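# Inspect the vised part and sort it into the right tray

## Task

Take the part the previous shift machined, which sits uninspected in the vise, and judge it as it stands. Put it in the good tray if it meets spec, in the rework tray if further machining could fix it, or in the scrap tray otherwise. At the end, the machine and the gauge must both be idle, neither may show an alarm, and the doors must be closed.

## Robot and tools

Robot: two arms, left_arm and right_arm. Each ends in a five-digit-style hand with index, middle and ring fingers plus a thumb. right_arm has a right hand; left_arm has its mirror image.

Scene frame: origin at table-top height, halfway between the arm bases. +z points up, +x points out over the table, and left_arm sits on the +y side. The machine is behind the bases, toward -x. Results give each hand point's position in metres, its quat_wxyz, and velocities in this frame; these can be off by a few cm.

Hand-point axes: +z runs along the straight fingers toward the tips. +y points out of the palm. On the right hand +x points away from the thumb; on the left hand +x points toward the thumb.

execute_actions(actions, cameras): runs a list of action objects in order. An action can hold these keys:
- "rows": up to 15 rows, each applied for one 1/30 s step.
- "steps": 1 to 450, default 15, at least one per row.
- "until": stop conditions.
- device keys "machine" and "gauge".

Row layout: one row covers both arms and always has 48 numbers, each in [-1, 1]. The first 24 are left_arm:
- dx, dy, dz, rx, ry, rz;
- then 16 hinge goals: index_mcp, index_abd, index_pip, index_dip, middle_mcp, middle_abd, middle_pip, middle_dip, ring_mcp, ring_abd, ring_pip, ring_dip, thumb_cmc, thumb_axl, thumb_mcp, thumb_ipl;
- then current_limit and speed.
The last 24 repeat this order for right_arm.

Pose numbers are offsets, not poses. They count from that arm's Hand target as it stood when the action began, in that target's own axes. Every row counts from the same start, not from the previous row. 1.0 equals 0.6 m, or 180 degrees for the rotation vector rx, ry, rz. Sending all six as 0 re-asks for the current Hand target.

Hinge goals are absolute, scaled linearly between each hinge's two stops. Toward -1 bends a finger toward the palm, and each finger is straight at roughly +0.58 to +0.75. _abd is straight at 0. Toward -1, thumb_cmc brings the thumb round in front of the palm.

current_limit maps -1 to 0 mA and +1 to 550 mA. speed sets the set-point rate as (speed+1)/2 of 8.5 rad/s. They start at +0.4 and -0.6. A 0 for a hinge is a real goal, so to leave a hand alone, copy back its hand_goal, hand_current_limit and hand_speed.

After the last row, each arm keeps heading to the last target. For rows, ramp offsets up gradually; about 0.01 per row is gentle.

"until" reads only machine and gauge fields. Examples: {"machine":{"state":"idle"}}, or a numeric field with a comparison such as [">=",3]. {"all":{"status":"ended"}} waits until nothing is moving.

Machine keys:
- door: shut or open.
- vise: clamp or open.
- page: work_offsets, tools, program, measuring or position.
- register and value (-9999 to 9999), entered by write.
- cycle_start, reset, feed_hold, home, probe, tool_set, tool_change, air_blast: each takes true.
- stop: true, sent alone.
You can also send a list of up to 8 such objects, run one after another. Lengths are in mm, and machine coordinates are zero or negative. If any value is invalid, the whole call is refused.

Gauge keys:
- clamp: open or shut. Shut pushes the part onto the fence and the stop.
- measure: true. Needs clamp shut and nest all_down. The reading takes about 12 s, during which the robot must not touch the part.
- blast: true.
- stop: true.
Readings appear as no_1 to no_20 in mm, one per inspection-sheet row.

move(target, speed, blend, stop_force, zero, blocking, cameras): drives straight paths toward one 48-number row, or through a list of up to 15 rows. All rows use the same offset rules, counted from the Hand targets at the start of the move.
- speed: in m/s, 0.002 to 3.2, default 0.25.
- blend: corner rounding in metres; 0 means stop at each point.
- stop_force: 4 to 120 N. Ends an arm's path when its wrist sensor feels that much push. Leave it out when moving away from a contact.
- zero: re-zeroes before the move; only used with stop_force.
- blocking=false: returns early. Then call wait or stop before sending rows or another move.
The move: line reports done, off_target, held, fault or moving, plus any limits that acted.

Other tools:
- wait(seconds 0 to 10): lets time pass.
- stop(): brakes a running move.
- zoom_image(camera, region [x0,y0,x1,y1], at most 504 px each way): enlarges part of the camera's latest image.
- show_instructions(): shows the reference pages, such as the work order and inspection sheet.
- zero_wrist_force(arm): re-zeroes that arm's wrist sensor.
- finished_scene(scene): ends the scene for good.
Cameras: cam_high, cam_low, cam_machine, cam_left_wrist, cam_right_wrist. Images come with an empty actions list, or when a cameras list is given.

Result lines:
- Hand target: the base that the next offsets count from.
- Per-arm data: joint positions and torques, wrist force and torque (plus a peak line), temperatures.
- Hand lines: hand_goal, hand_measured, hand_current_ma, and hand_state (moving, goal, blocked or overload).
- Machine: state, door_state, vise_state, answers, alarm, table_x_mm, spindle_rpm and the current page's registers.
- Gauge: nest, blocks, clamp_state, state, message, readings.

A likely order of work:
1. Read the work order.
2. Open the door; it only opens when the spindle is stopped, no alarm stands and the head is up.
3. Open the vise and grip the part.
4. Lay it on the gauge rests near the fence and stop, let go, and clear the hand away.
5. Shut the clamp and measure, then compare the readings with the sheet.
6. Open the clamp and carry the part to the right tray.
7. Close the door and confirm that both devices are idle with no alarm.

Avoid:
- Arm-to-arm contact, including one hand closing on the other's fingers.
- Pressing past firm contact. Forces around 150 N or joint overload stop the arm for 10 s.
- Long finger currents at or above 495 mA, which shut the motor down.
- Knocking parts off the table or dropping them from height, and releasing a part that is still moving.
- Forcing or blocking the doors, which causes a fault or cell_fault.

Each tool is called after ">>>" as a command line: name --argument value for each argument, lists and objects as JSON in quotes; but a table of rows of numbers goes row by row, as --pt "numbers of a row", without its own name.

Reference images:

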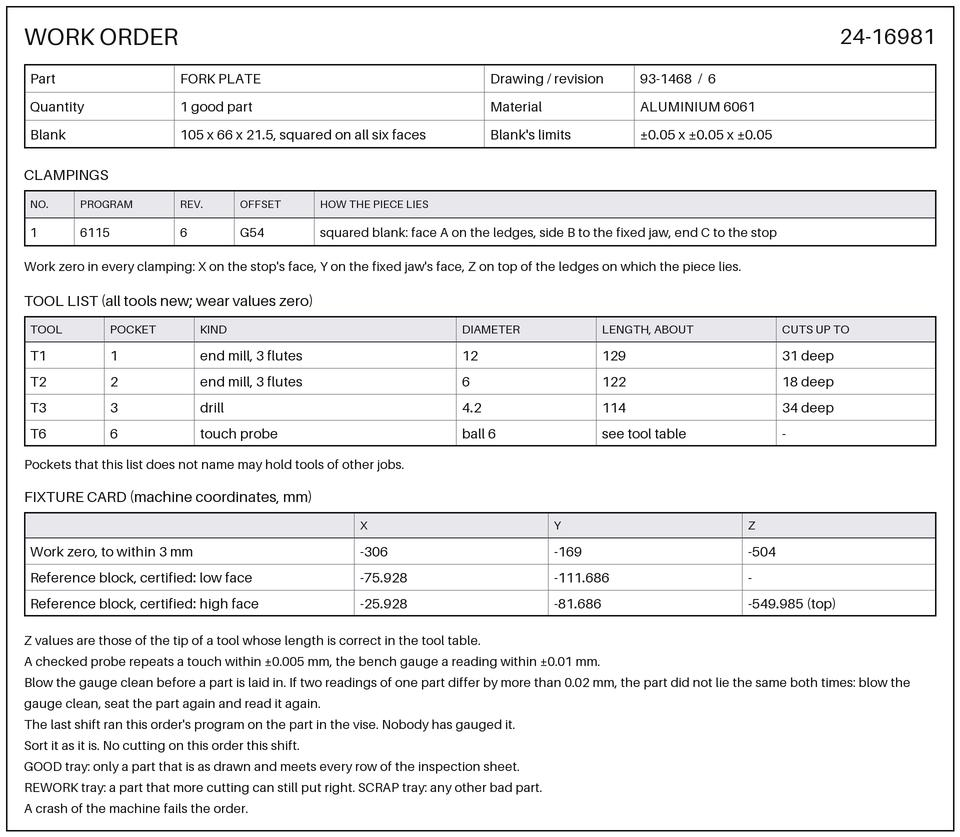

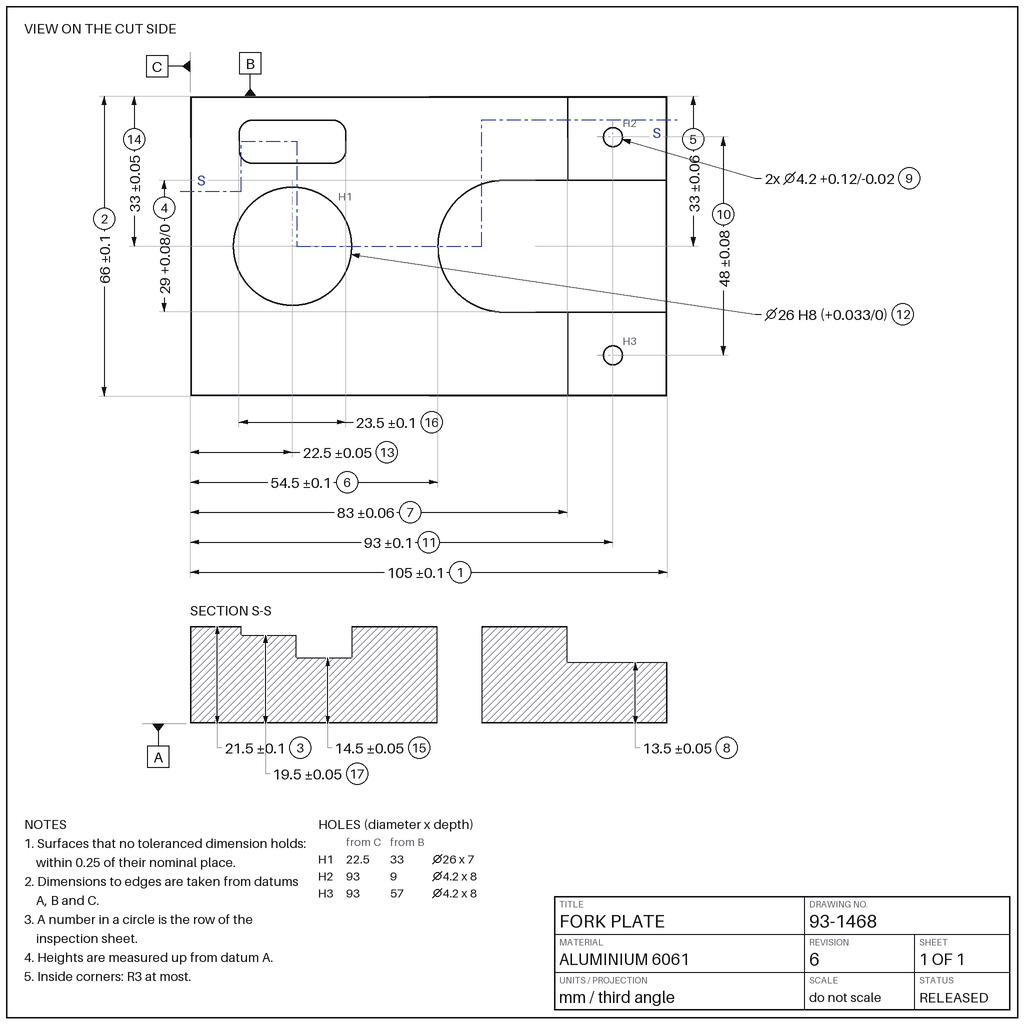

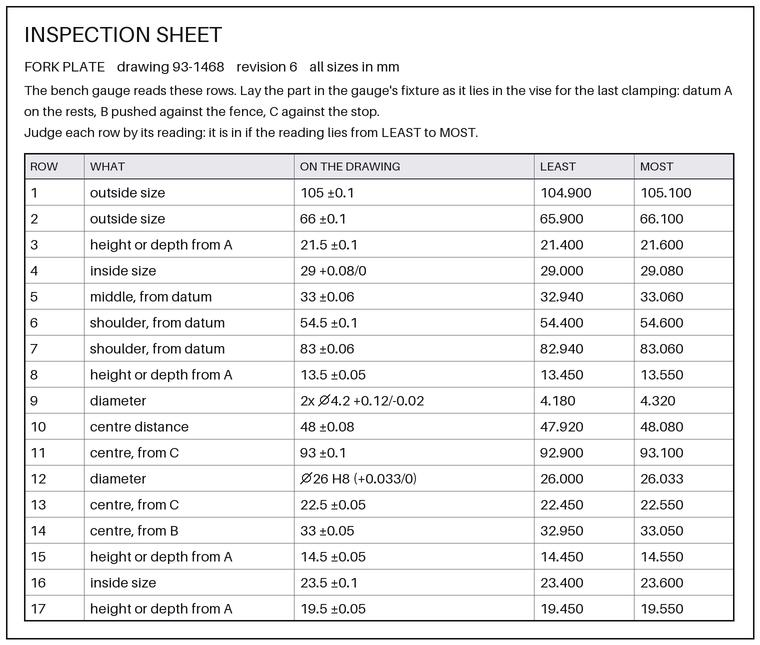

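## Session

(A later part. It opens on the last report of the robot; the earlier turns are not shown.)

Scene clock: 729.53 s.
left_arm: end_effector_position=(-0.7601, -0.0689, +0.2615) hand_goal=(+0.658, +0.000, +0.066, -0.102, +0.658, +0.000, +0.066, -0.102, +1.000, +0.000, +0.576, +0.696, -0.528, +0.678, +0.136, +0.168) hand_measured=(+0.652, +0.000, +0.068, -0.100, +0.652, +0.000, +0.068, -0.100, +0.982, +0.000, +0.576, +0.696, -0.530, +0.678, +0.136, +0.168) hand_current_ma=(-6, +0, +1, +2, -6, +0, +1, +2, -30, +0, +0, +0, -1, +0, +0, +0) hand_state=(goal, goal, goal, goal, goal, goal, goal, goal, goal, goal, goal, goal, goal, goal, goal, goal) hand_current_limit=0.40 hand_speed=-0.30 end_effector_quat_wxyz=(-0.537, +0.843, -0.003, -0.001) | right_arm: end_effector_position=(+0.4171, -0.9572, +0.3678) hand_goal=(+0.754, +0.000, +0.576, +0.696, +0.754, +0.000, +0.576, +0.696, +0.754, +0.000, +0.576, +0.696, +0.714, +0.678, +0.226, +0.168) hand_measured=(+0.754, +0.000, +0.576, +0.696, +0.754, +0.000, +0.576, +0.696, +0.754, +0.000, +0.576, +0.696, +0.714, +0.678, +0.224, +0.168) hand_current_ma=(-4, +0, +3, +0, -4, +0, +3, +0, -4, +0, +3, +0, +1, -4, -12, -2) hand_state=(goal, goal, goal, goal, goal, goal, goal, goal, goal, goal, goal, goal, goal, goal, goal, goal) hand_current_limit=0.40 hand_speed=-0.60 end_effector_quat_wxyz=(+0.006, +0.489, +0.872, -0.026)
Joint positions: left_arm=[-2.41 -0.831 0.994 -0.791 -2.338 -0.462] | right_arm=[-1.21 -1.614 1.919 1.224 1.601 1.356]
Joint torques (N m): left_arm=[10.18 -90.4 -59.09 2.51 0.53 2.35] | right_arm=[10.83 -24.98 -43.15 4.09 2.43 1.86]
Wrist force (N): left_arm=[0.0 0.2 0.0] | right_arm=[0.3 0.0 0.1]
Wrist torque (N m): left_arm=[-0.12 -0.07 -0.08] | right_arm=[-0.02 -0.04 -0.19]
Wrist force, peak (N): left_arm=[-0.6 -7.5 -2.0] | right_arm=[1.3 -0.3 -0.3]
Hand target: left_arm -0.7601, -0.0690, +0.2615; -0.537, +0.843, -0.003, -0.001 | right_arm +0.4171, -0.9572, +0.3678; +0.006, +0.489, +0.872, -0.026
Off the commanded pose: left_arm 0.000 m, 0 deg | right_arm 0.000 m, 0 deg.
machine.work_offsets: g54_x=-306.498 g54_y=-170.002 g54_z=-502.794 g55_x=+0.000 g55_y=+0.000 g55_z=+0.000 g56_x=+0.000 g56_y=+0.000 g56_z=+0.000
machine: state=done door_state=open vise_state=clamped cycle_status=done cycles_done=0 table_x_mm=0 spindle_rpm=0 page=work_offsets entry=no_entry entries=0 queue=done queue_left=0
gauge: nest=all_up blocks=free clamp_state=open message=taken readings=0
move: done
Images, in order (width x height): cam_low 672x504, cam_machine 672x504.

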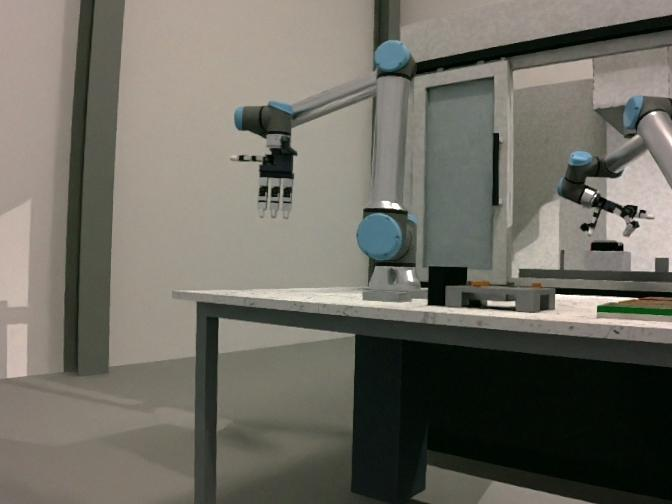

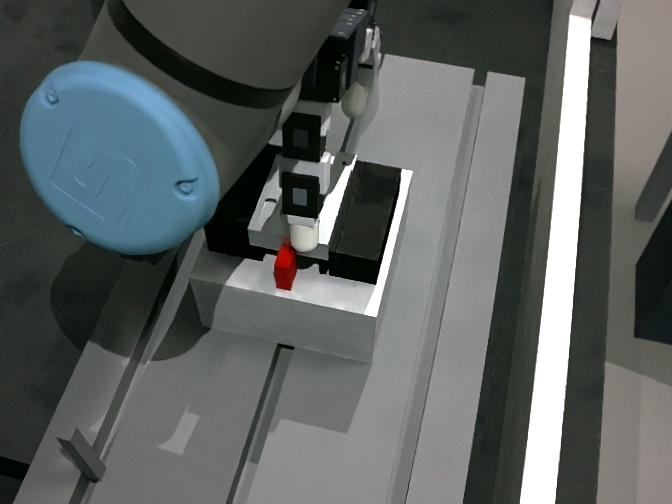

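>>> move --target '[0.005,0.0521,0.0243,0,0,0,0.658,0,0.0657,-0.1014,0.658,0,0.0657,-0.1014,1.0,0,0.576,0.696,-0.529,0.677,0.135,0.168,0.4,-0.3,0,0,0,0,0,0,0.754,0,0.576,0.696,0.754,0,0.576,0.696,0.754,0,0.576,0.696,0.714,0.678,0.226,0.168,0.4,-0.6]' --speed 0.03 --stop_force 8 --cameras '["cam_low", "cam_machine"]'

>>> zoom_image --camera "cam_machine" --region '[230, 60, 420, 300]'

>>> zoom_image --camera "cam_low" --region '[570, 180, 672, 290]'

Scene clock: 737.23 s.
left_arm: end_effector_position=(-0.7573, -0.0690, +0.2270) hand_goal=(+0.658, +0.000, +0.066, -0.102, +0.658, +0.000, +0.066, -0.102, +1.000, +0.000, +0.576, +0.696, -0.528, +0.678, +0.136, +0.168) hand_measured=(+0.652, +0.000, +0.068, -0.100, +0.652, +0.000, +0.068, -0.100, +0.982, +0.000, +0.576, +0.696, -0.530, +0.678, +0.136, +0.168) hand_current_ma=(-6, +0, +1, +2, -6, +0, +1, +2, -30, +0, +0, +0, -1, +0, +0, +0) hand_state=(goal, goal, goal, goal, goal, goal, goal, goal, goal, goal, goal, goal, goal, goal, goal, goal) hand_current_limit=0.40 hand_speed=-0.30 end_effector_quat_wxyz=(-0.537, +0.843, -0.003, -0.001) | right_arm: end_effector_position=(+0.4171, -0.9572, +0.3678) hand_goal=(+0.754, +0.000, +0.576, +0.696, +0.754, +0.000, +0.576, +0.696, +0.754, +0.000, +0.576, +0.696, +0.714, +0.678, +0.226, +0.168) hand_measured=(+0.754, +0.000, +0.576, +0.696, +0.754, +0.000, +0.576, +0.696, +0.754, +0.000, +0.576, +0.696, +0.714, +0.678, +0.224, +0.168) hand_current_ma=(-4, +0, +3, +0, -4, +0, +3, +0, -4, +0, +3, +0, +1, -4, -12, -2) hand_state=(goal, goal, goal, goal, goal, goal, goal, goal, goal, goal, goal, goal, goal, goal, goal, goal) hand_current_limit=0.40 hand_speed=-0.60 end_effector_quat_wxyz=(+0.006, +0.489, +0.872, -0.026)
Joint positions: left_arm=[-2.408 -0.821 1.04 -0.844 -2.336 -0.46] | right_arm=[-1.21 -1.614 1.919 1.224 1.601 1.356]
Joint torques (N m): left_arm=[13.32 -91.46 -32.79 -4.73 0.66 1.25] | right_arm=[11.21 -23.57 -42.36 4.4 2.29 1.93]
Wrist force (N): left_arm=[0.1 0.3 0.1] | right_arm=[0.5 -0.1 -0.3]
Wrist torque (N m): left_arm=[-0.10 -0.10 -0.07] | right_arm=[0.01 -0.06 -0.17]
Wrist force, peak (N): left_arm=[-0.7 -0.1 -0.1] | right_arm=[1.2 -0.3 -0.6]
Hand target: left_arm -0.7573, -0.0690, +0.2270; -0.537, +0.843, -0.003, -0.001 | right_arm +0.4171, -0.9572, +0.3678; +0.006, +0.489, +0.872, -0.026
Off the commanded pose: left_arm 0.000 m, 0 deg | right_arm 0.000 m, 0 deg.
machine.work_offsets: g54_x=-306.498 g54_y=-170.002 g54_z=-502.794 g55_x=+0.000 g55_y=+0.000 g55_z=+0.000 g56_x=+0.000 g56_y=+0.000 g56_z=+0.000
machine: state=done door_state=open vise_state=clamped cycle_status=done cycles_done=0 table_x_mm=0 spindle_rpm=0 page=work_offsets entry=no_entry entries=0 queue=done queue_left=0
gauge: nest=all_up blocks=free clamp_state=open message=taken readings=0
move: done
Images, in order (width x height): cam_low 672x504, cam_machine 672x504.

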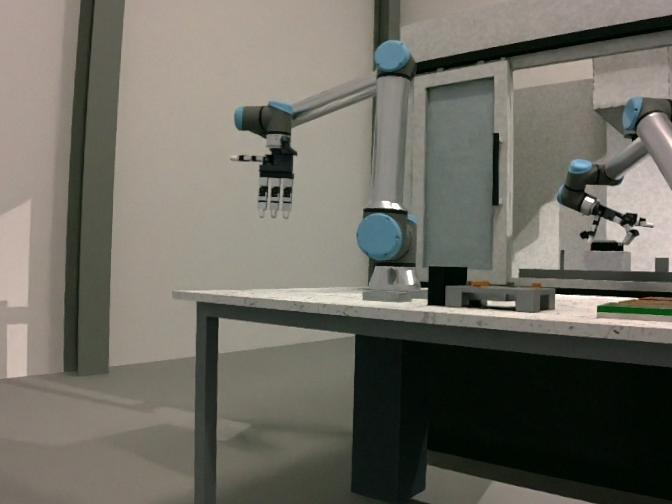

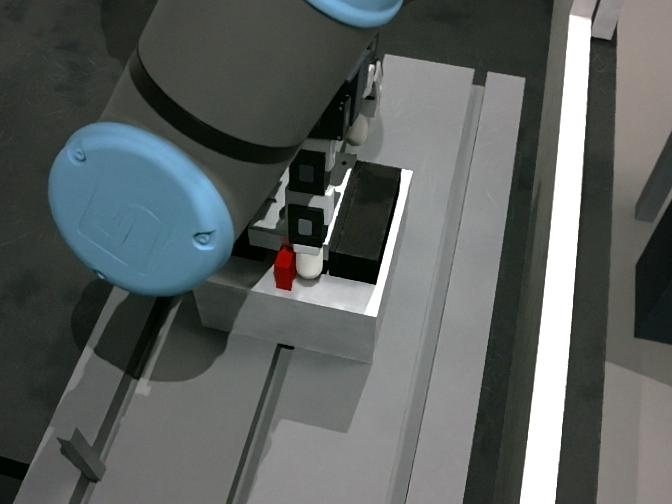

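Scaled by 2.100 from the camera's 672x504 image, which has a finer 960x720 frame.

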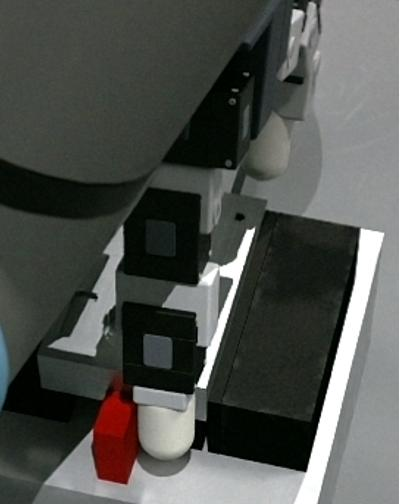

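Scaled by 4.582 from the camera's 672x504 image, which has a finer 960x720 frame.

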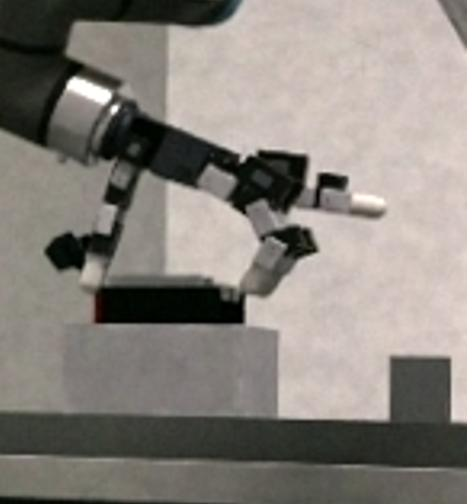

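>>> execute_actions --actions '[{"rows":[[0,0,0,0,0,0,0.5,0,0.0657,-0.1014,0.5,0,0.0657,-0.1014,1.0,0,0.576,0.696,-0.529,0.677,0.06,0.168,0.4,-0.8,0,0,0,0,0,0,0.754,0,0.576,0.696,0.754,0,0.576,0.696,0.754,0,0.576,0.696,0.714,0.678,0.226,0.168,0.4,-0.6]],"steps":45},{"rows":[[0,0,0,0,0,0,0.46,0,0.0657,-0.1014,0.46,0,0.0657,-0.1014,1.0,0,0.576,0.696,-0.529,0.677,0.02,0.168,0.4,-0.8,0,0,0,0,0,0,0.754,0,0.576,0.696,0.754,0,0.576,0.696,0.754,0,0.576,0.696,0.714,0.678,0.226,0.168,0.4,-0.6]],"steps":30}]' --cameras '["cam_low", "cam_machine", "cam_left_wrist"]'

>>> zoom_image --camera "cam_machine" --region '[230, 60, 420, 300]'

>>> zoom_image --camera "cam_low" --region '[570, 180, 672, 290]'

Scene clock: 745.03 s.
left_arm: end_effector_position=(-0.7573, -0.0691, +0.2270) hand_goal=(+0.460, +0.000, +0.066, -0.102, +0.460, +0.000, +0.066, -0.102, +1.000, +0.000, +0.576, +0.696, -0.528, +0.678, +0.020, +0.168) hand_measured=(+0.526, +0.000, +0.086, -0.100, +0.524, +0.000, +0.084, -0.100, +0.982, +0.000, +0.576, +0.696, -0.530, +0.678, +0.086, +0.180) hand_current_ma=(+175, +0, +29, +2, +172, +0, +24, +2, -30, +0, +0, +0, -1, +0, +231, +24) hand_state=(blocked, goal, goal, goal, blocked, goal, goal, goal, goal, goal, goal, goal, goal, goal, blocked, goal) hand_current_limit=0.40 hand_speed=-0.80 end_effector_quat_wxyz=(-0.537, +0.843, -0.003, -0.001) | right_arm: end_effector_position=(+0.4171, -0.9572, +0.3678) hand_goal=(+0.754, +0.000, +0.576, +0.696, +0.754, +0.000, +0.576, +0.696, +0.754, +0.000, +0.576, +0.696, +0.714, +0.678, +0.226, +0.168) hand_measured=(+0.754, +0.000, +0.576, +0.696, +0.754, +0.000, +0.576, +0.696, +0.754, +0.000, +0.576, +0.696, +0.714, +0.678, +0.224, +0.168) hand_current_ma=(-4, +0, +3, +0, -4, +0, +3, +0, -4, +0, +3, +0, +1, -4, -12, -2) hand_state=(goal, goal, goal, goal, goal, goal, goal, goal, goal, goal, goal, goal, goal, goal, goal, goal) hand_current_limit=0.40 hand_speed=-0.60 end_effector_quat_wxyz=(+0.006, +0.489, +0.872, -0.026)
Joint positions: left_arm=[-2.408 -0.821 1.04 -0.844 -2.336 -0.46] | right_arm=[-1.21 -1.614 1.919 1.224 1.601 1.356]
Joint torques (N m): left_arm=[2.53 -87.33 -32.84 -0.34 -1.28 -0.74] | right_arm=[11.4 -26.15 -42.06 3.96 2.47 2.09]
Wrist force (N): left_arm=[-0.1 -3.6 0.1] | right_arm=[0.3 -0.7 0.3]
Wrist torque (N m): left_arm=[-0.06 -0.03 -0.08] | right_arm=[-0.11 -0.04 -0.20]
Wrist force, peak (N): left_arm=[-0.3 -4.0 0.0] | right_arm=[1.2 0.0 -0.3]
Hand target: left_arm -0.7573, -0.0690, +0.2270; -0.537, +0.843, -0.003, -0.001 | right_arm +0.4171, -0.9572, +0.3678; +0.006, +0.489, +0.872, -0.026
Off the commanded pose: left_arm 0.000 m, 0 deg | right_arm 0.000 m, 0 deg.
machine.work_offsets: g54_x=-306.498 g54_y=-170.002 g54_z=-502.794 g55_x=+0.000 g55_y=+0.000 g55_z=+0.000 g56_x=+0.000 g56_y=+0.000 g56_z=+0.000
machine: state=done door_state=open vise_state=clamped cycle_status=done cycles_done=0 table_x_mm=0 spindle_rpm=0 page=work_offsets entry=no_entry entries=0 queue=done queue_left=0
gauge: nest=all_up blocks=free clamp_state=open message=taken readings=0
Images, in order (width x height): cam_low 672x504, cam_machine 672x504, cam_left_wrist 672x504.

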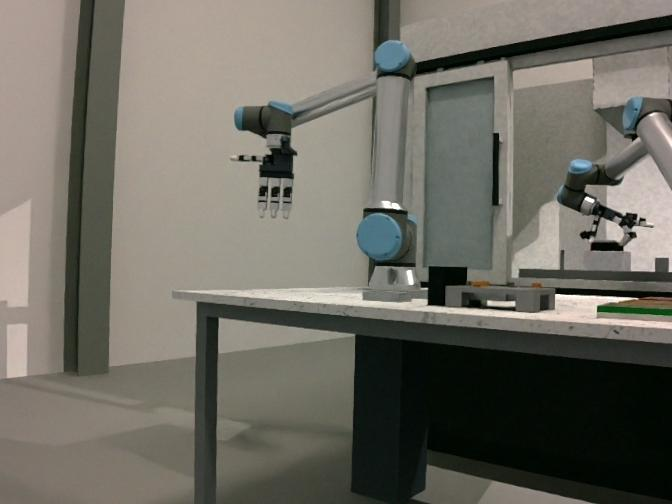

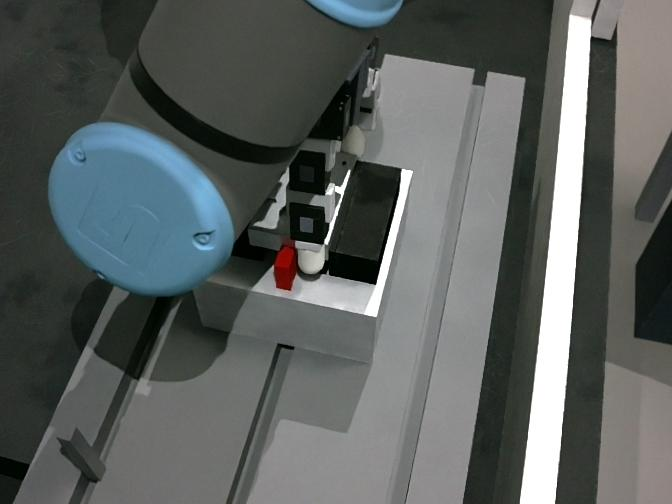

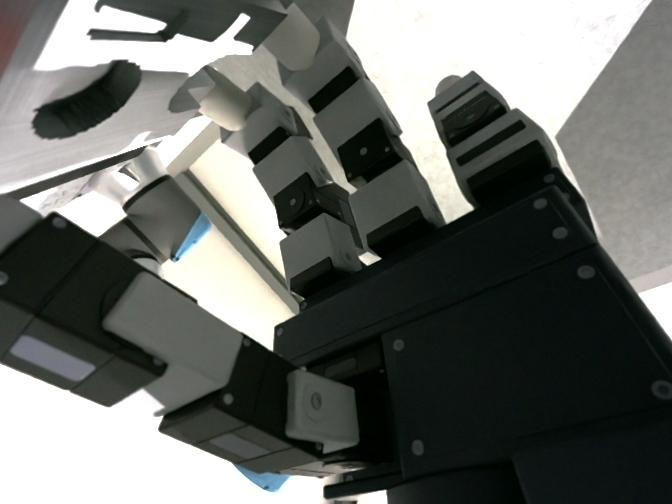

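Scaled by 2.100 from the camera's 672x504 image, which has a finer 960x720 frame.

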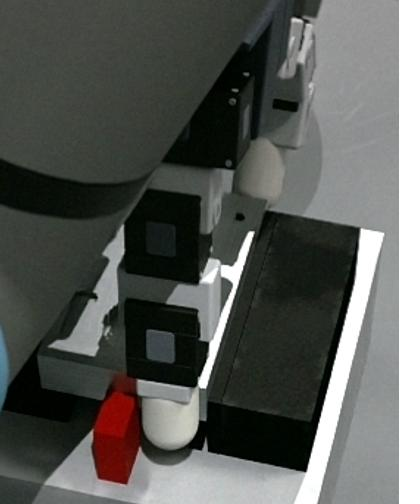

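Scaled by 4.582 from the camera's 672x504 image, which has a finer 960x720 frame.

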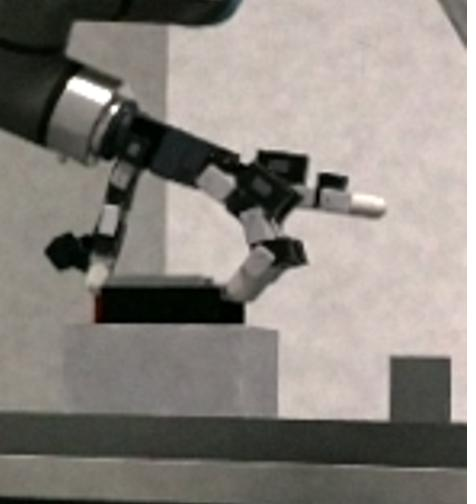

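>>> execute_actions --actions '[{"rows":[[0,0,0,0,0,0,0.42,0,0.0657,-0.1014,0.42,0,0.0657,-0.1014,1.0,0,0.576,0.696,-0.529,0.677,-0.04,0.168,0.72,-0.8,0,0,0,0,0,0,0.754,0,0.576,0.696,0.754,0,0.576,0.696,0.754,0,0.576,0.696,0.714,0.678,0.226,0.168,0.4,-0.6]],"steps":45}]'

Scene clock: 755.97 s.
left_arm: end_effector_position=(-0.7573, -0.0690, +0.2270) hand_goal=(+0.420, +0.000, +0.066, -0.102, +0.420, +0.000, +0.066, -0.102, +1.000, +0.000, +0.576, +0.696, -0.528, +0.678, -0.040, +0.168) hand_measured=(+0.516, +0.000, +0.096, -0.098, +0.516, +0.000, +0.092, -0.098, +0.982, +0.000, +0.576, +0.696, -0.530, +0.678, +0.076, +0.190) hand_current_ma=(+305, +0, +53, +4, +306, +0, +43, +2, -30, +0, +0, +0, -1, +0, +473, +54) hand_state=(blocked, goal, blocked, goal, blocked, goal, blocked, goal, goal, goal, goal, goal, goal, goal, blocked, blocked) hand_current_limit=0.72 hand_speed=-0.80 end_effector_quat_wxyz=(-0.537, +0.843, -0.003, -0.001) | right_arm: end_effector_position=(+0.4171, -0.9572, +0.3678) hand_goal=(+0.754, +0.000, +0.576, +0.696, +0.754, +0.000, +0.576, +0.696, +0.754, +0.000, +0.576, +0.696, +0.714, +0.678, +0.226, +0.168) hand_measured=(+0.754, +0.000, +0.576, +0.696, +0.754, +0.000, +0.576, +0.696, +0.754, +0.000, +0.576, +0.696, +0.714, +0.678, +0.224, +0.168) hand_current_ma=(-4, +0, +3, +0, -4, +0, +3, +0, -4, +0, +3, +0, +1, -4, -12, -2) hand_state=(goal, goal, goal, goal, goal, goal, goal, goal, goal, goal, goal, goal, goal, goal, goal, goal) hand_current_limit=0.40 hand_speed=-0.60 end_effector_quat_wxyz=(+0.006, +0.489, +0.872, -0.026)
Joint positions: left_arm=[-2.408 -0.821 1.04 -0.844 -2.336 -0.46] | right_arm=[-1.21 -1.614 1.919 1.224 1.601 1.356]
Joint torques (N m): left_arm=[-4.29 -86.19 -34.11 1.14 -1.03 -0.45] | right_arm=[9.57 -26.16 -42.51 4.21 2.27 2.09]
Wrist force (N): left_arm=[0.0 -5.2 -0.6] | right_arm=[0.3 -0.4 0.0]
Wrist torque (N m): left_arm=[-0.08 -0.01 -0.09] | right_arm=[-0.05 -0.02 -0.21]
Wrist force, peak (N): left_arm=[-0.3 -5.9 -0.7] | right_arm=[0.9 -0.4 -0.9]
Hand target: left_arm -0.7573, -0.0690, +0.2270; -0.537, +0.843, -0.003, -0.001 | right_arm +0.4171, -0.9572, +0.3678; +0.006, +0.489, +0.872, -0.026
Off the commanded pose: left_arm 0.000 m, 0 deg | right_arm 0.000 m, 0 deg.
machine.work_offsets: g54_x=-306.498 g54_y=-170.002 g54_z=-502.794 g55_x=+0.000 g55_y=+0.000 g55_z=+0.000 g56_x=+0.000 g56_y=+0.000 g56_z=+0.000
machine: state=done door_state=open vise_state=clamped cycle_status=done cycles_done=0 table_x_mm=0 spindle_rpm=0 page=work_offsets entry=no_entry entries=0 queue=done queue_left=0
gauge: nest=all_up blocks=free clamp_state=open message=taken readings=0

>>> execute_actions --actions '[{"machine":{"vise":"open"},"steps":60,"until":{"machine":{"vise_state":"open"}}}]'

>>> move --target '[0,-0.0453,-0.0212,0,0,0,0.42,0,0.0657,-0.1014,0.42,0,0.0657,-0.1014,1.0,0,0.576,0.696,-0.529,0.677,-0.04,0.168,0.72,-0.8,0,0,0,0,0,0,0.754,0,0.576,0.696,0.754,0,0.576,0.696,0.754,0,0.576,0.696,0.714,0.678,0.226,0.168,0.4,-0.6]' --speed 0.02 --cameras '["cam_low", "cam_machine", "cam_left_wrist"]'

>>> zoom_image --camera "cam_low" --region '[570, 180, 672, 290]'

Scene clock: 761.20 s.
left_arm: end_effector_position=(-0.7573, -0.0690, +0.2270) hand_goal=(+0.420, +0.000, +0.066, -0.102, +0.420, +0.000, +0.066, -0.102, +1.000, +0.000, +0.576, +0.696, -0.528, +0.678, -0.040, +0.168) hand_measured=(+0.516, +0.000, +0.096, -0.098, +0.516, +0.000, +0.092, -0.098, +0.982, +0.000, +0.576, +0.696, -0.530, +0.678, +0.076, +0.190) hand_current_ma=(+305, +0, +53, +4, +306, +0, +43, +2, -30, +0, +0, +0, -1, +0, +473, +54) hand_state=(blocked, goal, blocked, goal, blocked, goal, blocked, goal, goal, goal, goal, goal, goal, goal, blocked, blocked) hand_current_limit=0.72 hand_speed=-0.80 end_effector_quat_wxyz=(-0.537, +0.843, -0.003, -0.001) | right_arm: end_effector_position=(+0.4171, -0.9572, +0.3678) hand_goal=(+0.754, +0.000, +0.576, +0.696, +0.754, +0.000, +0.576, +0.696, +0.754, +0.000, +0.576, +0.696, +0.714, +0.678, +0.226, +0.168) hand_measured=(+0.754, +0.000, +0.576, +0.696, +0.754, +0.000, +0.576, +0.696, +0.754, +0.000, +0.576, +0.696, +0.714, +0.678, +0.224, +0.168) hand_current_ma=(-4, +0, +3, +0, -4, +0, +3, +0, -4, +0, +3, +0, +1, -4, -12, -2) hand_state=(goal, goal, goal, goal, goal, goal, goal, goal, goal, goal, goal, goal, goal, goal, goal, goal) hand_current_limit=0.40 hand_speed=-0.60 end_effector_quat_wxyz=(+0.006, +0.489, +0.872, -0.026)
Joint positions: left_arm=[-2.408 -0.821 1.04 -0.844 -2.336 -0.46] | right_arm=[-1.21 -1.614 1.919 1.224 1.601 1.356]
Joint torques (N m): left_arm=[-3.97 -91.03 -34.9 1.54 -1.17 -0.47] | right_arm=[9.27 -24.51 -43.15 3.89 2.58 2.49]
Wrist force (N): left_arm=[-0.2 -5.9 -0.1] | right_arm=[0.9 -0.3 -0.2]
Wrist torque (N m): left_arm=[-0.21 0.05 -0.09] | right_arm=[-0.03 -0.11 -0.15]
Wrist force, peak (N): left_arm=[-0.3 -5.8 -0.7] | right_arm=[1.0 0.2 -0.7]
Hand target: left_arm -0.7573, -0.0690, +0.2270; -0.537, +0.843, -0.003, -0.001 | right_arm +0.4171, -0.9572, +0.3678; +0.006, +0.489, +0.872, -0.026
Off the commanded pose: left_arm 0.000 m, 0 deg | right_arm 0.000 m, 0 deg.
machine.work_offsets: g54_x=-306.498 g54_y=-170.002 g54_z=-502.794 g55_x=+0.000 g55_y=+0.000 g55_z=+0.000 g56_x=+0.000 g56_y=+0.000 g56_z=+0.000
machine: state=idle door_state=open vise_state=open cycle_status=done cycles_done=0 table_x_mm=0 spindle_rpm=0 page=work_offsets entry=no_entry entries=0 queue=running queue_left=0
gauge: nest=all_up blocks=free clamp_state=open message=taken readings=0

Scene clock: 763.03 s.
left_arm: end_effector_position=(-0.7572, -0.0691, +0.2568) hand_goal=(+0.420, +0.000, +0.066, -0.102, +0.420, +0.000, +0.066, -0.102, +1.000, +0.000, +0.576, +0.696, -0.528, +0.678, -0.040, +0.168) hand_measured=(+0.484, -0.002, +0.108, -0.084, +0.482, -0.002, +0.104, -0.086, +0.982, +0.000, +0.576, +0.696, -0.530, +0.678, -0.038, +0.170) hand_current_ma=(+166, +0, +85, +27, +159, +0, +72, +24, -30, +0, +0, +0, -1, +0, +1, +2) hand_state=(blocked, goal, blocked, goal, blocked, goal, blocked, goal, goal, goal, goal, goal, goal, goal, goal, goal) hand_current_limit=0.72 hand_speed=-0.80 end_effector_quat_wxyz=(-0.537, +0.843, -0.003, -0.001) | right_arm: end_effector_position=(+0.4171, -0.9572, +0.3678) hand_goal=(+0.754, +0.000, +0.576, +0.696, +0.754, +0.000, +0.576, +0.696, +0.754, +0.000, +0.576, +0.696, +0.714, +0.678, +0.226, +0.168) hand_measured=(+0.754, +0.000, +0.576, +0.696, +0.754, +0.000, +0.576, +0.696, +0.754, +0.000, +0.576, +0.696, +0.714, +0.678, +0.224, +0.168) hand_current_ma=(-4, +0, +3, +0, -4, +0, +3, +0, -4, +0, +3, +0, +1, -4, -12, -2) hand_state=(goal, goal, goal, goal, goal, goal, goal, goal, goal, goal, goal, goal, goal, goal, goal, goal) hand_current_limit=0.40 hand_speed=-0.60 end_effector_quat_wxyz=(+0.006, +0.489, +0.872, -0.026)
Joint positions: left_arm=[-2.408 -0.832 1.006 -0.799 -2.336 -0.46] | right_arm=[-1.21 -1.614 1.919 1.224 1.601 1.356]
Joint torques (N m): left_arm=[16.86 -119.09 -62.45 1.05 1.57 2.25] | right_arm=[9.51 -24.3 -42.89 3.94 2.14 1.91]
Wrist force (N): left_arm=[0.3 -1.6 4.0] | right_arm=[0.0 -0.4 -0.2]
Wrist torque (N m): left_arm=[-0.04 -0.05 -0.10] | right_arm=[-0.04 0.01 -0.22]
Wrist force, peak (N): left_arm=[-0.3 -5.8 -0.5] | right_arm=[0.7 -1.0 -0.4]
Hand target: left_arm -0.7572, -0.0691, +0.2570; -0.537, +0.843, -0.003, -0.001 | right_arm +0.4171, -0.9572, +0.3678; +0.006, +0.489, +0.872, -0.026
Off the commanded pose: left_arm 0.000 m, 0 deg | right_arm 0.000 m, 0 deg.
machine.work_offsets: g54_x=-306.498 g54_y=-170.002 g54_z=-502.794 g55_x=+0.000 g55_y=+0.000 g55_z=+0.000 g56_x=+0.000 g56_y=+0.000 g56_z=+0.000
machine: state=idle door_state=open vise_state=open cycle_status=done cycles_done=0 table_x_mm=0 spindle_rpm=0 page=work_offsets entry=no_entry entries=0 queue=done queue_left=0
gauge: nest=all_up blocks=free clamp_state=open message=taken readings=0
move: done
Images, in order (width x height): cam_low 672x504, cam_machine 672x504, cam_left_wrist 672x504.

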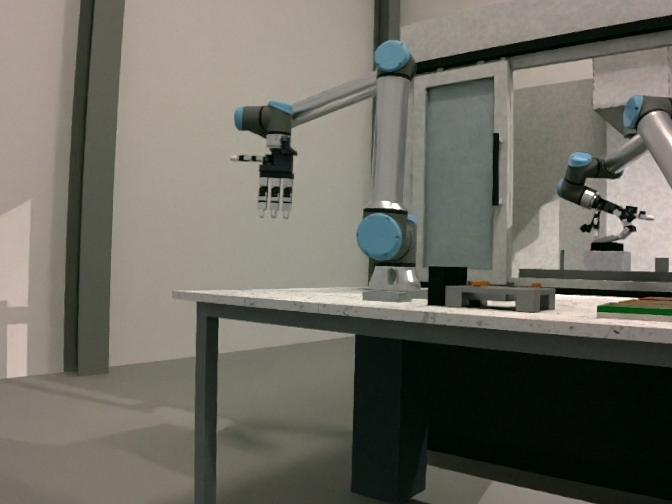

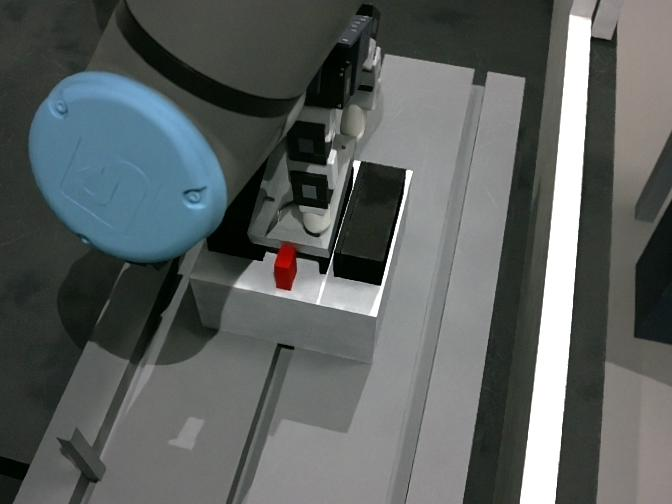

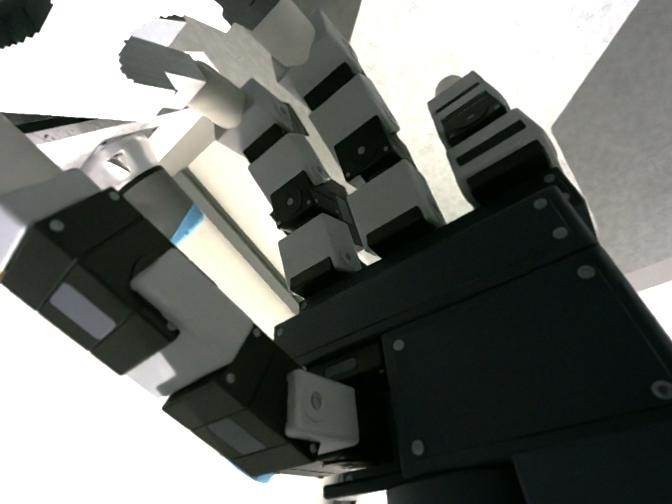

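Scaled by 4.582 from the camera's 672x504 image, which has a finer 960x720 frame.

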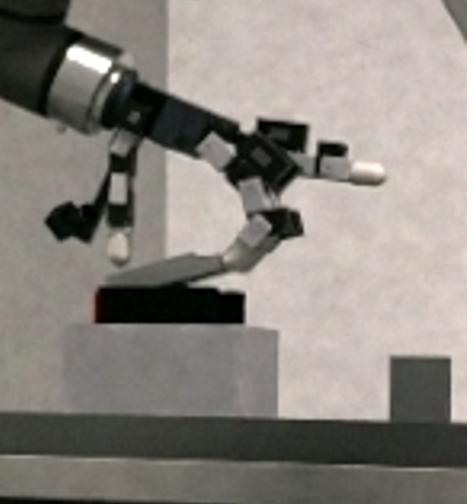

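>>> execute_actions --actions '[{"rows":[[0,0,0,0,0,0,0.42,0,0.0657,-0.1014,0.42,0,0.0657,-0.1014,1.0,0,0.576,0.696,-0.529,0.677,0.17,0.168,0.72,-0.6,0,0,0,0,0,0,0.754,0,0.576,0.696,0.754,0,0.576,0.696,0.754,0,0.576,0.696,0.714,0.678,0.226,0.168,0.4,-0.6]],"steps":30}]'

>>> move --target '[0,0.0453,0.0212,0,0,0,0.42,0,0.0657,-0.1014,0.42,0,0.0657,-0.1014,1.0,0,0.576,0.696,-0.529,0.677,0.17,0.168,0.72,-0.6,0,0,0,0,0,0,0.754,0,0.576,0.696,0.754,0,0.576,0.696,0.754,0,0.576,0.696,0.714,0.678,0.226,0.168,0.4,-0.6]' --speed 0.02 --stop_force 15 --cameras '["cam_low", "cam_machine"]'

>>> zoom_image --camera "cam_low" --region '[570, 180, 672, 290]'

>>> zoom_image --camera "cam_machine" --region '[230, 60, 420, 300]'

Scene clock: 790.00 s.
left_arm: end_effector_position=(-0.7572, -0.0691, +0.2570) hand_goal=(+0.420, +0.000, +0.066, -0.102, +0.420, +0.000, +0.066, -0.102, +1.000, +0.000, +0.576, +0.696, -0.528, +0.678, +0.170, +0.168) hand_measured=(+0.482, -0.002, +0.108, -0.084, +0.482, -0.002, +0.104, -0.086, +0.982, +0.000, +0.576, +0.696, -0.530, +0.678, +0.166, +0.170) hand_current_ma=(+165, +0, +85, +27, +158, +0, +72, +24, -30, +0, +0, +0, -1, +0, -5, +1) hand_state=(blocked, goal, blocked, goal, blocked, goal, blocked, goal, goal, goal, goal, goal, goal, goal, goal, goal) hand_current_limit=0.72 hand_speed=-0.60 end_effector_quat_wxyz=(-0.537, +0.843, -0.003, -0.001) | right_arm: end_effector_position=(+0.4171, -0.9572, +0.3678) hand_goal=(+0.754, +0.000, +0.576, +0.696, +0.754, +0.000, +0.576, +0.696, +0.754, +0.000, +0.576, +0.696, +0.714, +0.678, +0.226, +0.168) hand_measured=(+0.754, +0.000, +0.576, +0.696, +0.754, +0.000, +0.576, +0.696, +0.754, +0.000, +0.576, +0.696, +0.714, +0.678, +0.224, +0.168) hand_current_ma=(-4, +0, +3, +0, -4, +0, +3, +0, -4, +0, +3, +0, +1, -4, -12, -2) hand_state=(goal, goal, goal, goal, goal, goal, goal, goal, goal, goal, goal, goal, goal, goal, goal, goal) hand_current_limit=0.40 hand_speed=-0.60 end_effector_quat_wxyz=(+0.006, +0.489, +0.872, -0.026)
Joint positions: left_arm=[-2.408 -0.832 1.005 -0.799 -2.336 -0.46] | right_arm=[-1.21 -1.614 1.919 1.224 1.601 1.356]
Joint torques (N m): left_arm=[15.57 -119.42 -61.05 1.51 1.31 2.47] | right_arm=[8.41 -24.48 -42.55 4.23 2.26 2.14]
Wrist force (N): left_arm=[0.2 -1.2 3.9] | right_arm=[0.4 -0.1 -0.4]
Wrist torque (N m): left_arm=[0.01 -0.04 -0.10] | right_arm=[0.01 -0.04 -0.19]
Wrist force, peak (N): left_arm=[0.6 -1.4 4.5] | right_arm=[1.2 -0.2 0.2]
Hand target: left_arm -0.7572, -0.0691, +0.2570; -0.537, +0.843, -0.003, -0.001 | right_arm +0.4171, -0.9572, +0.3678; +0.006, +0.489, +0.872, -0.026
Off the commanded pose: left_arm 0.000 m, 0 deg | right_arm 0.000 m, 0 deg.
machine.work_offsets: g54_x=-306.498 g54_y=-170.002 g54_z=-502.794 g55_x=+0.000 g55_y=+0.000 g55_z=+0.000 g56_x=+0.000 g56_y=+0.000 g56_z=+0.000
machine: state=idle door_state=open vise_state=open cycle_status=done cycles_done=0 table_x_mm=0 spindle_rpm=0 page=work_offsets entry=no_entry entries=0 queue=done queue_left=0
gauge: nest=all_up blocks=free clamp_state=open message=taken readings=0

Scene clock: 792.50 s.
left_arm: end_effector_position=(-0.7573, -0.0690, +0.2270) hand_goal=(+0.420, +0.000, +0.066, -0.102, +0.420, +0.000, +0.066, -0.102, +1.000, +0.000, +0.576, +0.696, -0.528, +0.678, +0.170, +0.168) hand_measured=(+0.488, +0.000, +0.128, -0.078, +0.490, +0.000, +0.122, -0.080, +0.982, +0.000, +0.576, +0.696, -0.530, +0.678, +0.166, +0.170) hand_current_ma=(+188, +0, +148, +39, +189, +0, +131, +34, -30, +0, +0, +0, -1, +0, -5, +1) hand_state=(blocked, goal, blocked, blocked, blocked, goal, blocked, blocked, goal, goal, goal, goal, goal, goal, goal, goal) hand_current_limit=0.72 hand_speed=-0.60 end_effector_quat_wxyz=(-0.537, +0.843, -0.003, -0.001) | right_arm: end_effector_position=(+0.4171, -0.9572, +0.3678) hand_goal=(+0.754, +0.000, +0.576, +0.696, +0.754, +0.000, +0.576, +0.696, +0.754, +0.000, +0.576, +0.696, +0.714, +0.678, +0.226, +0.168) hand_measured=(+0.754, +0.000, +0.576, +0.696, +0.754, +0.000, +0.576, +0.696, +0.754, +0.000, +0.576, +0.696, +0.714, +0.678, +0.224, +0.168) hand_current_ma=(-4, +0, +3, +0, -4, +0, +3, +0, -4, +0, +3, +0, +1, -4, -12, -2) hand_state=(goal, goal, goal, goal, goal, goal, goal, goal, goal, goal, goal, goal, goal, goal, goal, goal) hand_current_limit=0.40 hand_speed=-0.60 end_effector_quat_wxyz=(+0.006, +0.489, +0.872, -0.026)
Joint positions: left_arm=[-2.408 -0.821 1.04 -0.844 -2.336 -0.46] | right_arm=[-1.21 -1.614 1.919 1.224 1.601 1.356]
Joint torques (N m): left_arm=[-7.03 -84.86 -33.83 -6.96 -1.45 -1.51] | right_arm=[9.32 -24.08 -42.24 4.32 2.5 2.28]
Wrist force (N): left_arm=[0.1 -7.4 6.5] | right_arm=[0.3 -0.1 -0.3]
Wrist torque (N m): left_arm=[0.20 -0.12 -0.07] | right_arm=[0.00 -0.03 -0.19]
Wrist force, peak (N): left_arm=[-0.2 -7.7 6.7] | right_arm=[0.8 -0.6 -0.7]
Hand target: left_arm -0.7573, -0.0690, +0.2270; -0.537, +0.843, -0.003, -0.001 | right_arm +0.4171, -0.9572, +0.3678; +0.006, +0.489, +0.872, -0.026
Off the commanded pose: left_arm 0.000 m, 0 deg | right_arm 0.000 m, 0 deg.
machine.work_offsets: g54_x=-306.498 g54_y=-170.002 g54_z=-502.794 g55_x=+0.000 g55_y=+0.000 g55_z=+0.000 g56_x=+0.000 g56_y=+0.000 g56_z=+0.000
machine: state=idle door_state=open vise_state=open cycle_status=done cycles_done=0 table_x_mm=0 spindle_rpm=0 page=work_offsets entry=no_entry entries=0 queue=done queue_left=0
gauge: nest=all_up blocks=free clamp_state=open message=taken readings=0
move: done
Images, in order (width x height): cam_low 672x504, cam_machine 672x504.

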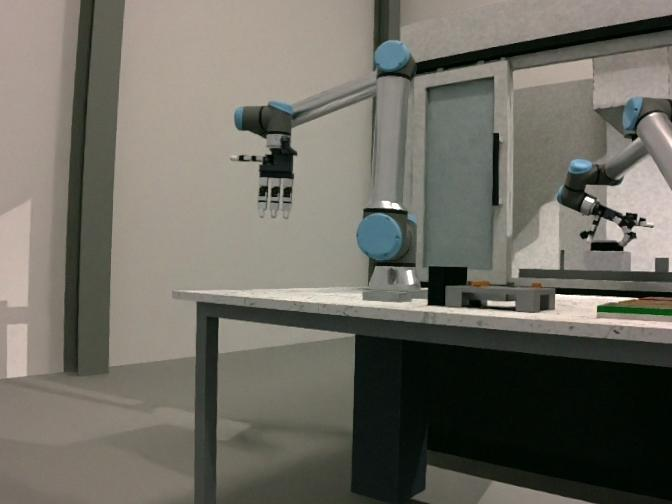

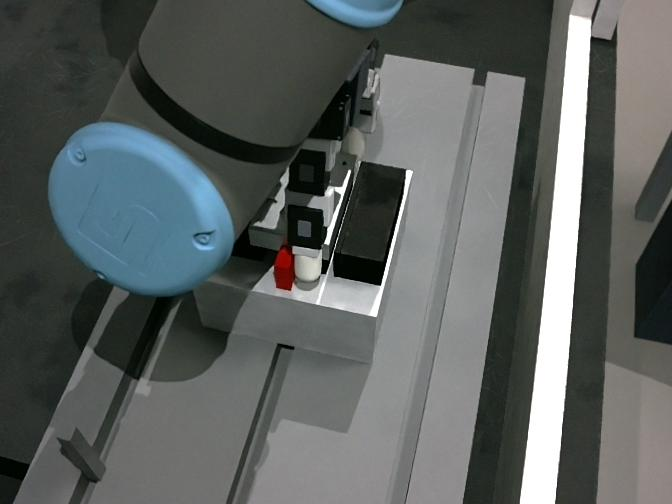

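Scaled by 4.582 from the camera's 672x504 image, which has a finer 960x720 frame.

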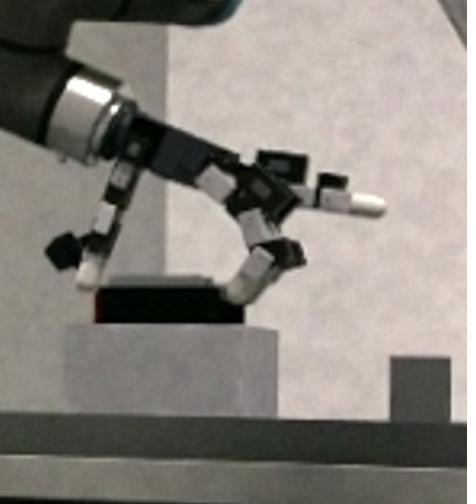

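Scaled by 2.100 from the camera's 672x504 image, which has a finer 960x720 frame.

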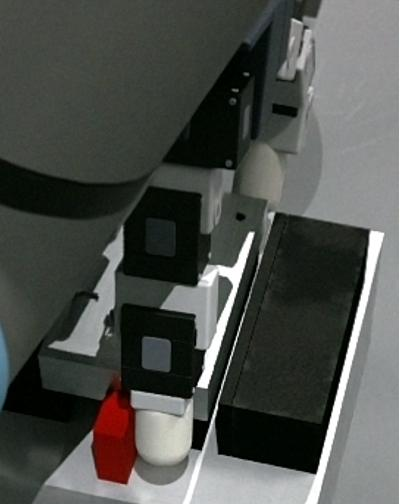

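>>> execute_actions --actions '[{"rows":[[0,0,0,0,0,0,0.42,0,0.0657,-0.1014,0.42,0,0.0657,-0.1014,1.0,0,0.576,0.696,-0.529,0.677,-0.02,0.168,0.72,-0.8,0,0,0,0,0,0,0.754,0,0.576,0.696,0.754,0,0.576,0.696,0.754,0,0.576,0.696,0.714,0.678,0.226,0.168,0.4,-0.6]],"steps":60}]'

Scene clock: 806.93 s.
left_arm: end_effector_position=(-0.7573, -0.0690, +0.2270) hand_goal=(+0.420, +0.000, +0.066, -0.102, +0.420, +0.000, +0.066, -0.102, +1.000, +0.000, +0.576, +0.696, -0.528, +0.678, -0.020, +0.168) hand_measured=(+0.488, +0.000, +0.128, -0.078, +0.490, +0.000, +0.122, -0.080, +0.982, +0.000, +0.576, +0.696, -0.530, +0.678, +0.078, +0.188) hand_current_ma=(+188, +0, +148, +39, +190, +0, +131, +34, -30, +0, +0, +0, -1, +0, +412, +47) hand_state=(blocked, goal, blocked, blocked, blocked, goal, blocked, blocked, goal, goal, goal, goal, goal, goal, blocked, blocked) hand_current_limit=0.72 hand_speed=-0.80 end_effector_quat_wxyz=(-0.537, +0.843, -0.003, -0.001) | right_arm: end_effector_position=(+0.4171, -0.9572, +0.3678) hand_goal=(+0.754, +0.000, +0.576, +0.696, +0.754, +0.000, +0.576, +0.696, +0.754, +0.000, +0.576, +0.696, +0.714, +0.678, +0.226, +0.168) hand_measured=(+0.754, +0.000, +0.576, +0.696, +0.754, +0.000, +0.576, +0.696, +0.754, +0.000, +0.576, +0.696, +0.714, +0.678, +0.224, +0.168) hand_current_ma=(-4, +0, +3, +0, -4, +0, +3, +0, -4, +0, +3, +0, +1, -4, -12, -2) hand_state=(goal, goal, goal, goal, goal, goal, goal, goal, goal, goal, goal, goal, goal, goal, goal, goal) hand_current_limit=0.40 hand_speed=-0.60 end_effector_quat_wxyz=(+0.006, +0.489, +0.872, -0.026)
Joint positions: left_arm=[-2.408 -0.821 1.04 -0.844 -2.336 -0.46] | right_arm=[-1.21 -1.614 1.919 1.224 1.601 1.356]
Joint torques (N m): left_arm=[-5.88 -86.16 -33.18 -3.21 -1.45 -1.19] | right_arm=[7.48 -26.61 -41.57 4.3 2.61 1.91]
Wrist force (N): left_arm=[-0.1 -7.3 2.0] | right_arm=[0.2 -0.1 -0.6]
Wrist torque (N m): left_arm=[0.05 0.03 -0.11] | right_arm=[0.04 -0.01 -0.19]
Wrist force, peak (N): left_arm=[-0.1 -7.8 6.7] | right_arm=[0.2 -1.1 -0.2]
Hand target: left_arm -0.7573, -0.0690, +0.2270; -0.537, +0.843, -0.003, -0.001 | right_arm +0.4171, -0.9572, +0.3678; +0.006, +0.489, +0.872, -0.026
Off the commanded pose: left_arm 0.000 m, 0 deg | right_arm 0.000 m, 0 deg.
machine.work_offsets: g54_x=-306.498 g54_y=-170.002 g54_z=-502.794 g55_x=+0.000 g55_y=+0.000 g55_z=+0.000 g56_x=+0.000 g56_y=+0.000 g56_z=+0.000
machine: state=idle door_state=open vise_state=open cycle_status=done cycles_done=0 table_x_mm=0 spindle_rpm=0 page=work_offsets entry=no_entry entries=0 queue=done queue_left=0
gauge: nest=all_up blocks=free clamp_state=open message=taken readings=0

>>> execute_actions --actions '[{"rows":[[0,0,0,0,0,0,0.58,0,0.0657,-0.1014,0.58,0,0.0657,-0.1014,1.0,0,0.576,0.696,-0.529,0.677,0.135,0.168,0.4,-0.6,0,0,0,0,0,0,0.754,0,0.576,0.696,0.754,0,0.576,0.696,0.754,0,0.576,0.696,0.714,0.678,0.226,0.168,0.4,-0.6]],"steps":25},{"rows":[[0,0.003,0.0014,0,0,0,0.58,0,0.0657,-0.1014,0.58,0,0.0657,-0.1014,1.0,0,0.576,0.696,-0.529,0.677,0.135,0.168,0.4,-0.6,0,0,0,0,0,0,0.754,0,0.576,0.696,0.754,0,0.576,0.696,0.754,0,0.576,0.696,0.714,0.678,0.226,0.168,0.4,-0.6]],"steps":15},{"rows":[[0,0,0,0,0,0,0.48,0,0.0657,-0.1014,0.48,0,0.0657,-0.1014,1.0,0,0.576,0.696,-0.529,0.677,0.04,0.168,0.78,-0.8,0,0,0,0,0,0,0.754,0,0.576,0.696,0.754,0,0.576,0.696,0.754,0,0.576,0.696,0.714,0.678,0.226,0.168,0.4,-0.6]],"steps":45},{"rows":[[0,0,0,0,0,0,0.42,0,0.0657,-0.1014,0.42,0,0.0657,-0.1014,1.0,0,0.576,0.696,-0.529,0.677,-0.05,0.168,0.78,-0.8,0,0,0,0,0,0,0.754,0,0.576,0.696,0.754,0,0.576,0.696,0.754,0,0.576,0.696,0.714,0.678,0.226,0.168,0.4,-0.6]],"steps":45}]' --cameras '["cam_machine"]'

>>> zoom_image --camera "cam_machine" --region '[230, 60, 420, 300]'

Scene clock: 829.33 s.
left_arm: end_effector_position=(-0.7573, -0.0690, +0.2250) hand_goal=(+0.420, +0.000, +0.066, -0.102, +0.420, +0.000, +0.066, -0.102, +1.000, +0.000, +0.576, +0.696, -0.528, +0.678, -0.050, +0.168) hand_measured=(+0.518, +0.000, +0.096, -0.098, +0.516, +0.000, +0.092, -0.098, +0.982, +0.000, +0.576, +0.696, -0.530, +0.678, +0.078, +0.190) hand_current_ma=(+309, +0, +54, +4, +304, +0, +43, +2, -30, +0, +0, +0, -1, +0, +490, +54) hand_state=(blocked, goal, blocked, goal, blocked, goal, blocked, goal, goal, goal, goal, goal, goal, goal, blocked, blocked) hand_current_limit=0.78 hand_speed=-0.80 end_effector_quat_wxyz=(-0.537, +0.843, -0.003, -0.001) | right_arm: end_effector_position=(+0.4171, -0.9572, +0.3678) hand_goal=(+0.754, +0.000, +0.576, +0.696, +0.754, +0.000, +0.576, +0.696, +0.754, +0.000, +0.576, +0.696, +0.714, +0.678, +0.226, +0.168) hand_measured=(+0.754, +0.000, +0.576, +0.696, +0.754, +0.000, +0.576, +0.696, +0.754, +0.000, +0.576, +0.696, +0.714, +0.678, +0.224, +0.168) hand_current_ma=(-4, +0, +3, +0, -4, +0, +3, +0, -4, +0, +3, +0, +1, -4, -12, -2) hand_state=(goal, goal, goal, goal, goal, goal, goal, goal, goal, goal, goal, goal, goal, goal, goal, goal) hand_current_limit=0.40 hand_speed=-0.60 end_effector_quat_wxyz=(+0.006, +0.489, +0.872, -0.026)
Joint positions: left_arm=[-2.408 -0.82 1.042 -0.847 -2.336 -0.46] | right_arm=[-1.21 -1.614 1.919 1.224 1.601 1.356]
Joint torques (N m): left_arm=[-8.1 -86.06 -33.43 -5.16 -1.35 -1.1] | right_arm=[6.63 -26.92 -42.87 3.92 2.67 1.93]
Wrist force (N): left_arm=[-0.4 -5.1 -0.8] | right_arm=[0.5 -0.3 0.0]
Wrist torque (N m): left_arm=[-0.07 0.05 -0.11] | right_arm=[-0.05 -0.06 -0.18]
Wrist force, peak (N): left_arm=[0.2 -8.1 1.9] | right_arm=[1.0 -0.3 -0.7]
Hand target: left_arm -0.7573, -0.0690, +0.2250; -0.537, +0.843, -0.003, -0.001 | right_arm +0.4171, -0.9572, +0.3678; +0.006, +0.489, +0.872, -0.026
Off the commanded pose: left_arm 0.000 m, 0 deg | right_arm 0.000 m, 0 deg.
machine.work_offsets: g54_x=-306.498 g54_y=-170.002 g54_z=-502.794 g55_x=+0.000 g55_y=+0.000 g55_z=+0.000 g56_x=+0.000 g56_y=+0.000 g56_z=+0.000
machine: state=idle door_state=open vise_state=open cycle_status=done cycles_done=0 table_x_mm=0 spindle_rpm=0 page=work_offsets entry=no_entry entries=0 queue=done queue_left=0
gauge: nest=all_up blocks=free clamp_state=open message=taken readings=0
Images, in order (width x height): cam_machine 672x504.

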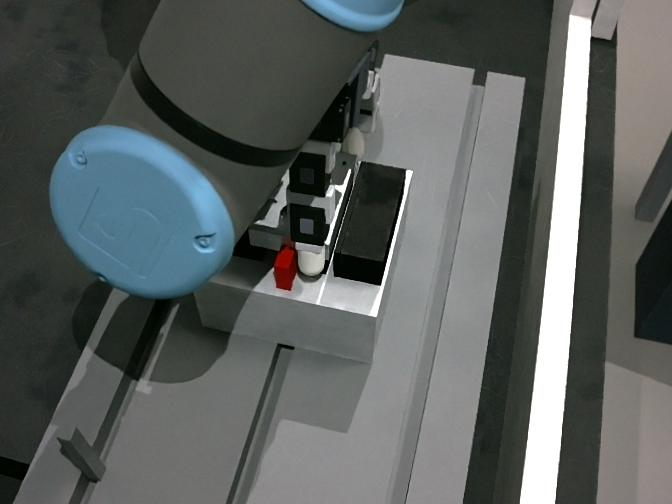

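Scaled by 2.100 from the camera's 672x504 image, which has a finer 960x720 frame.

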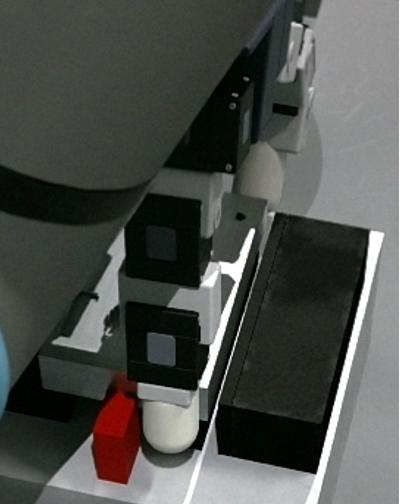

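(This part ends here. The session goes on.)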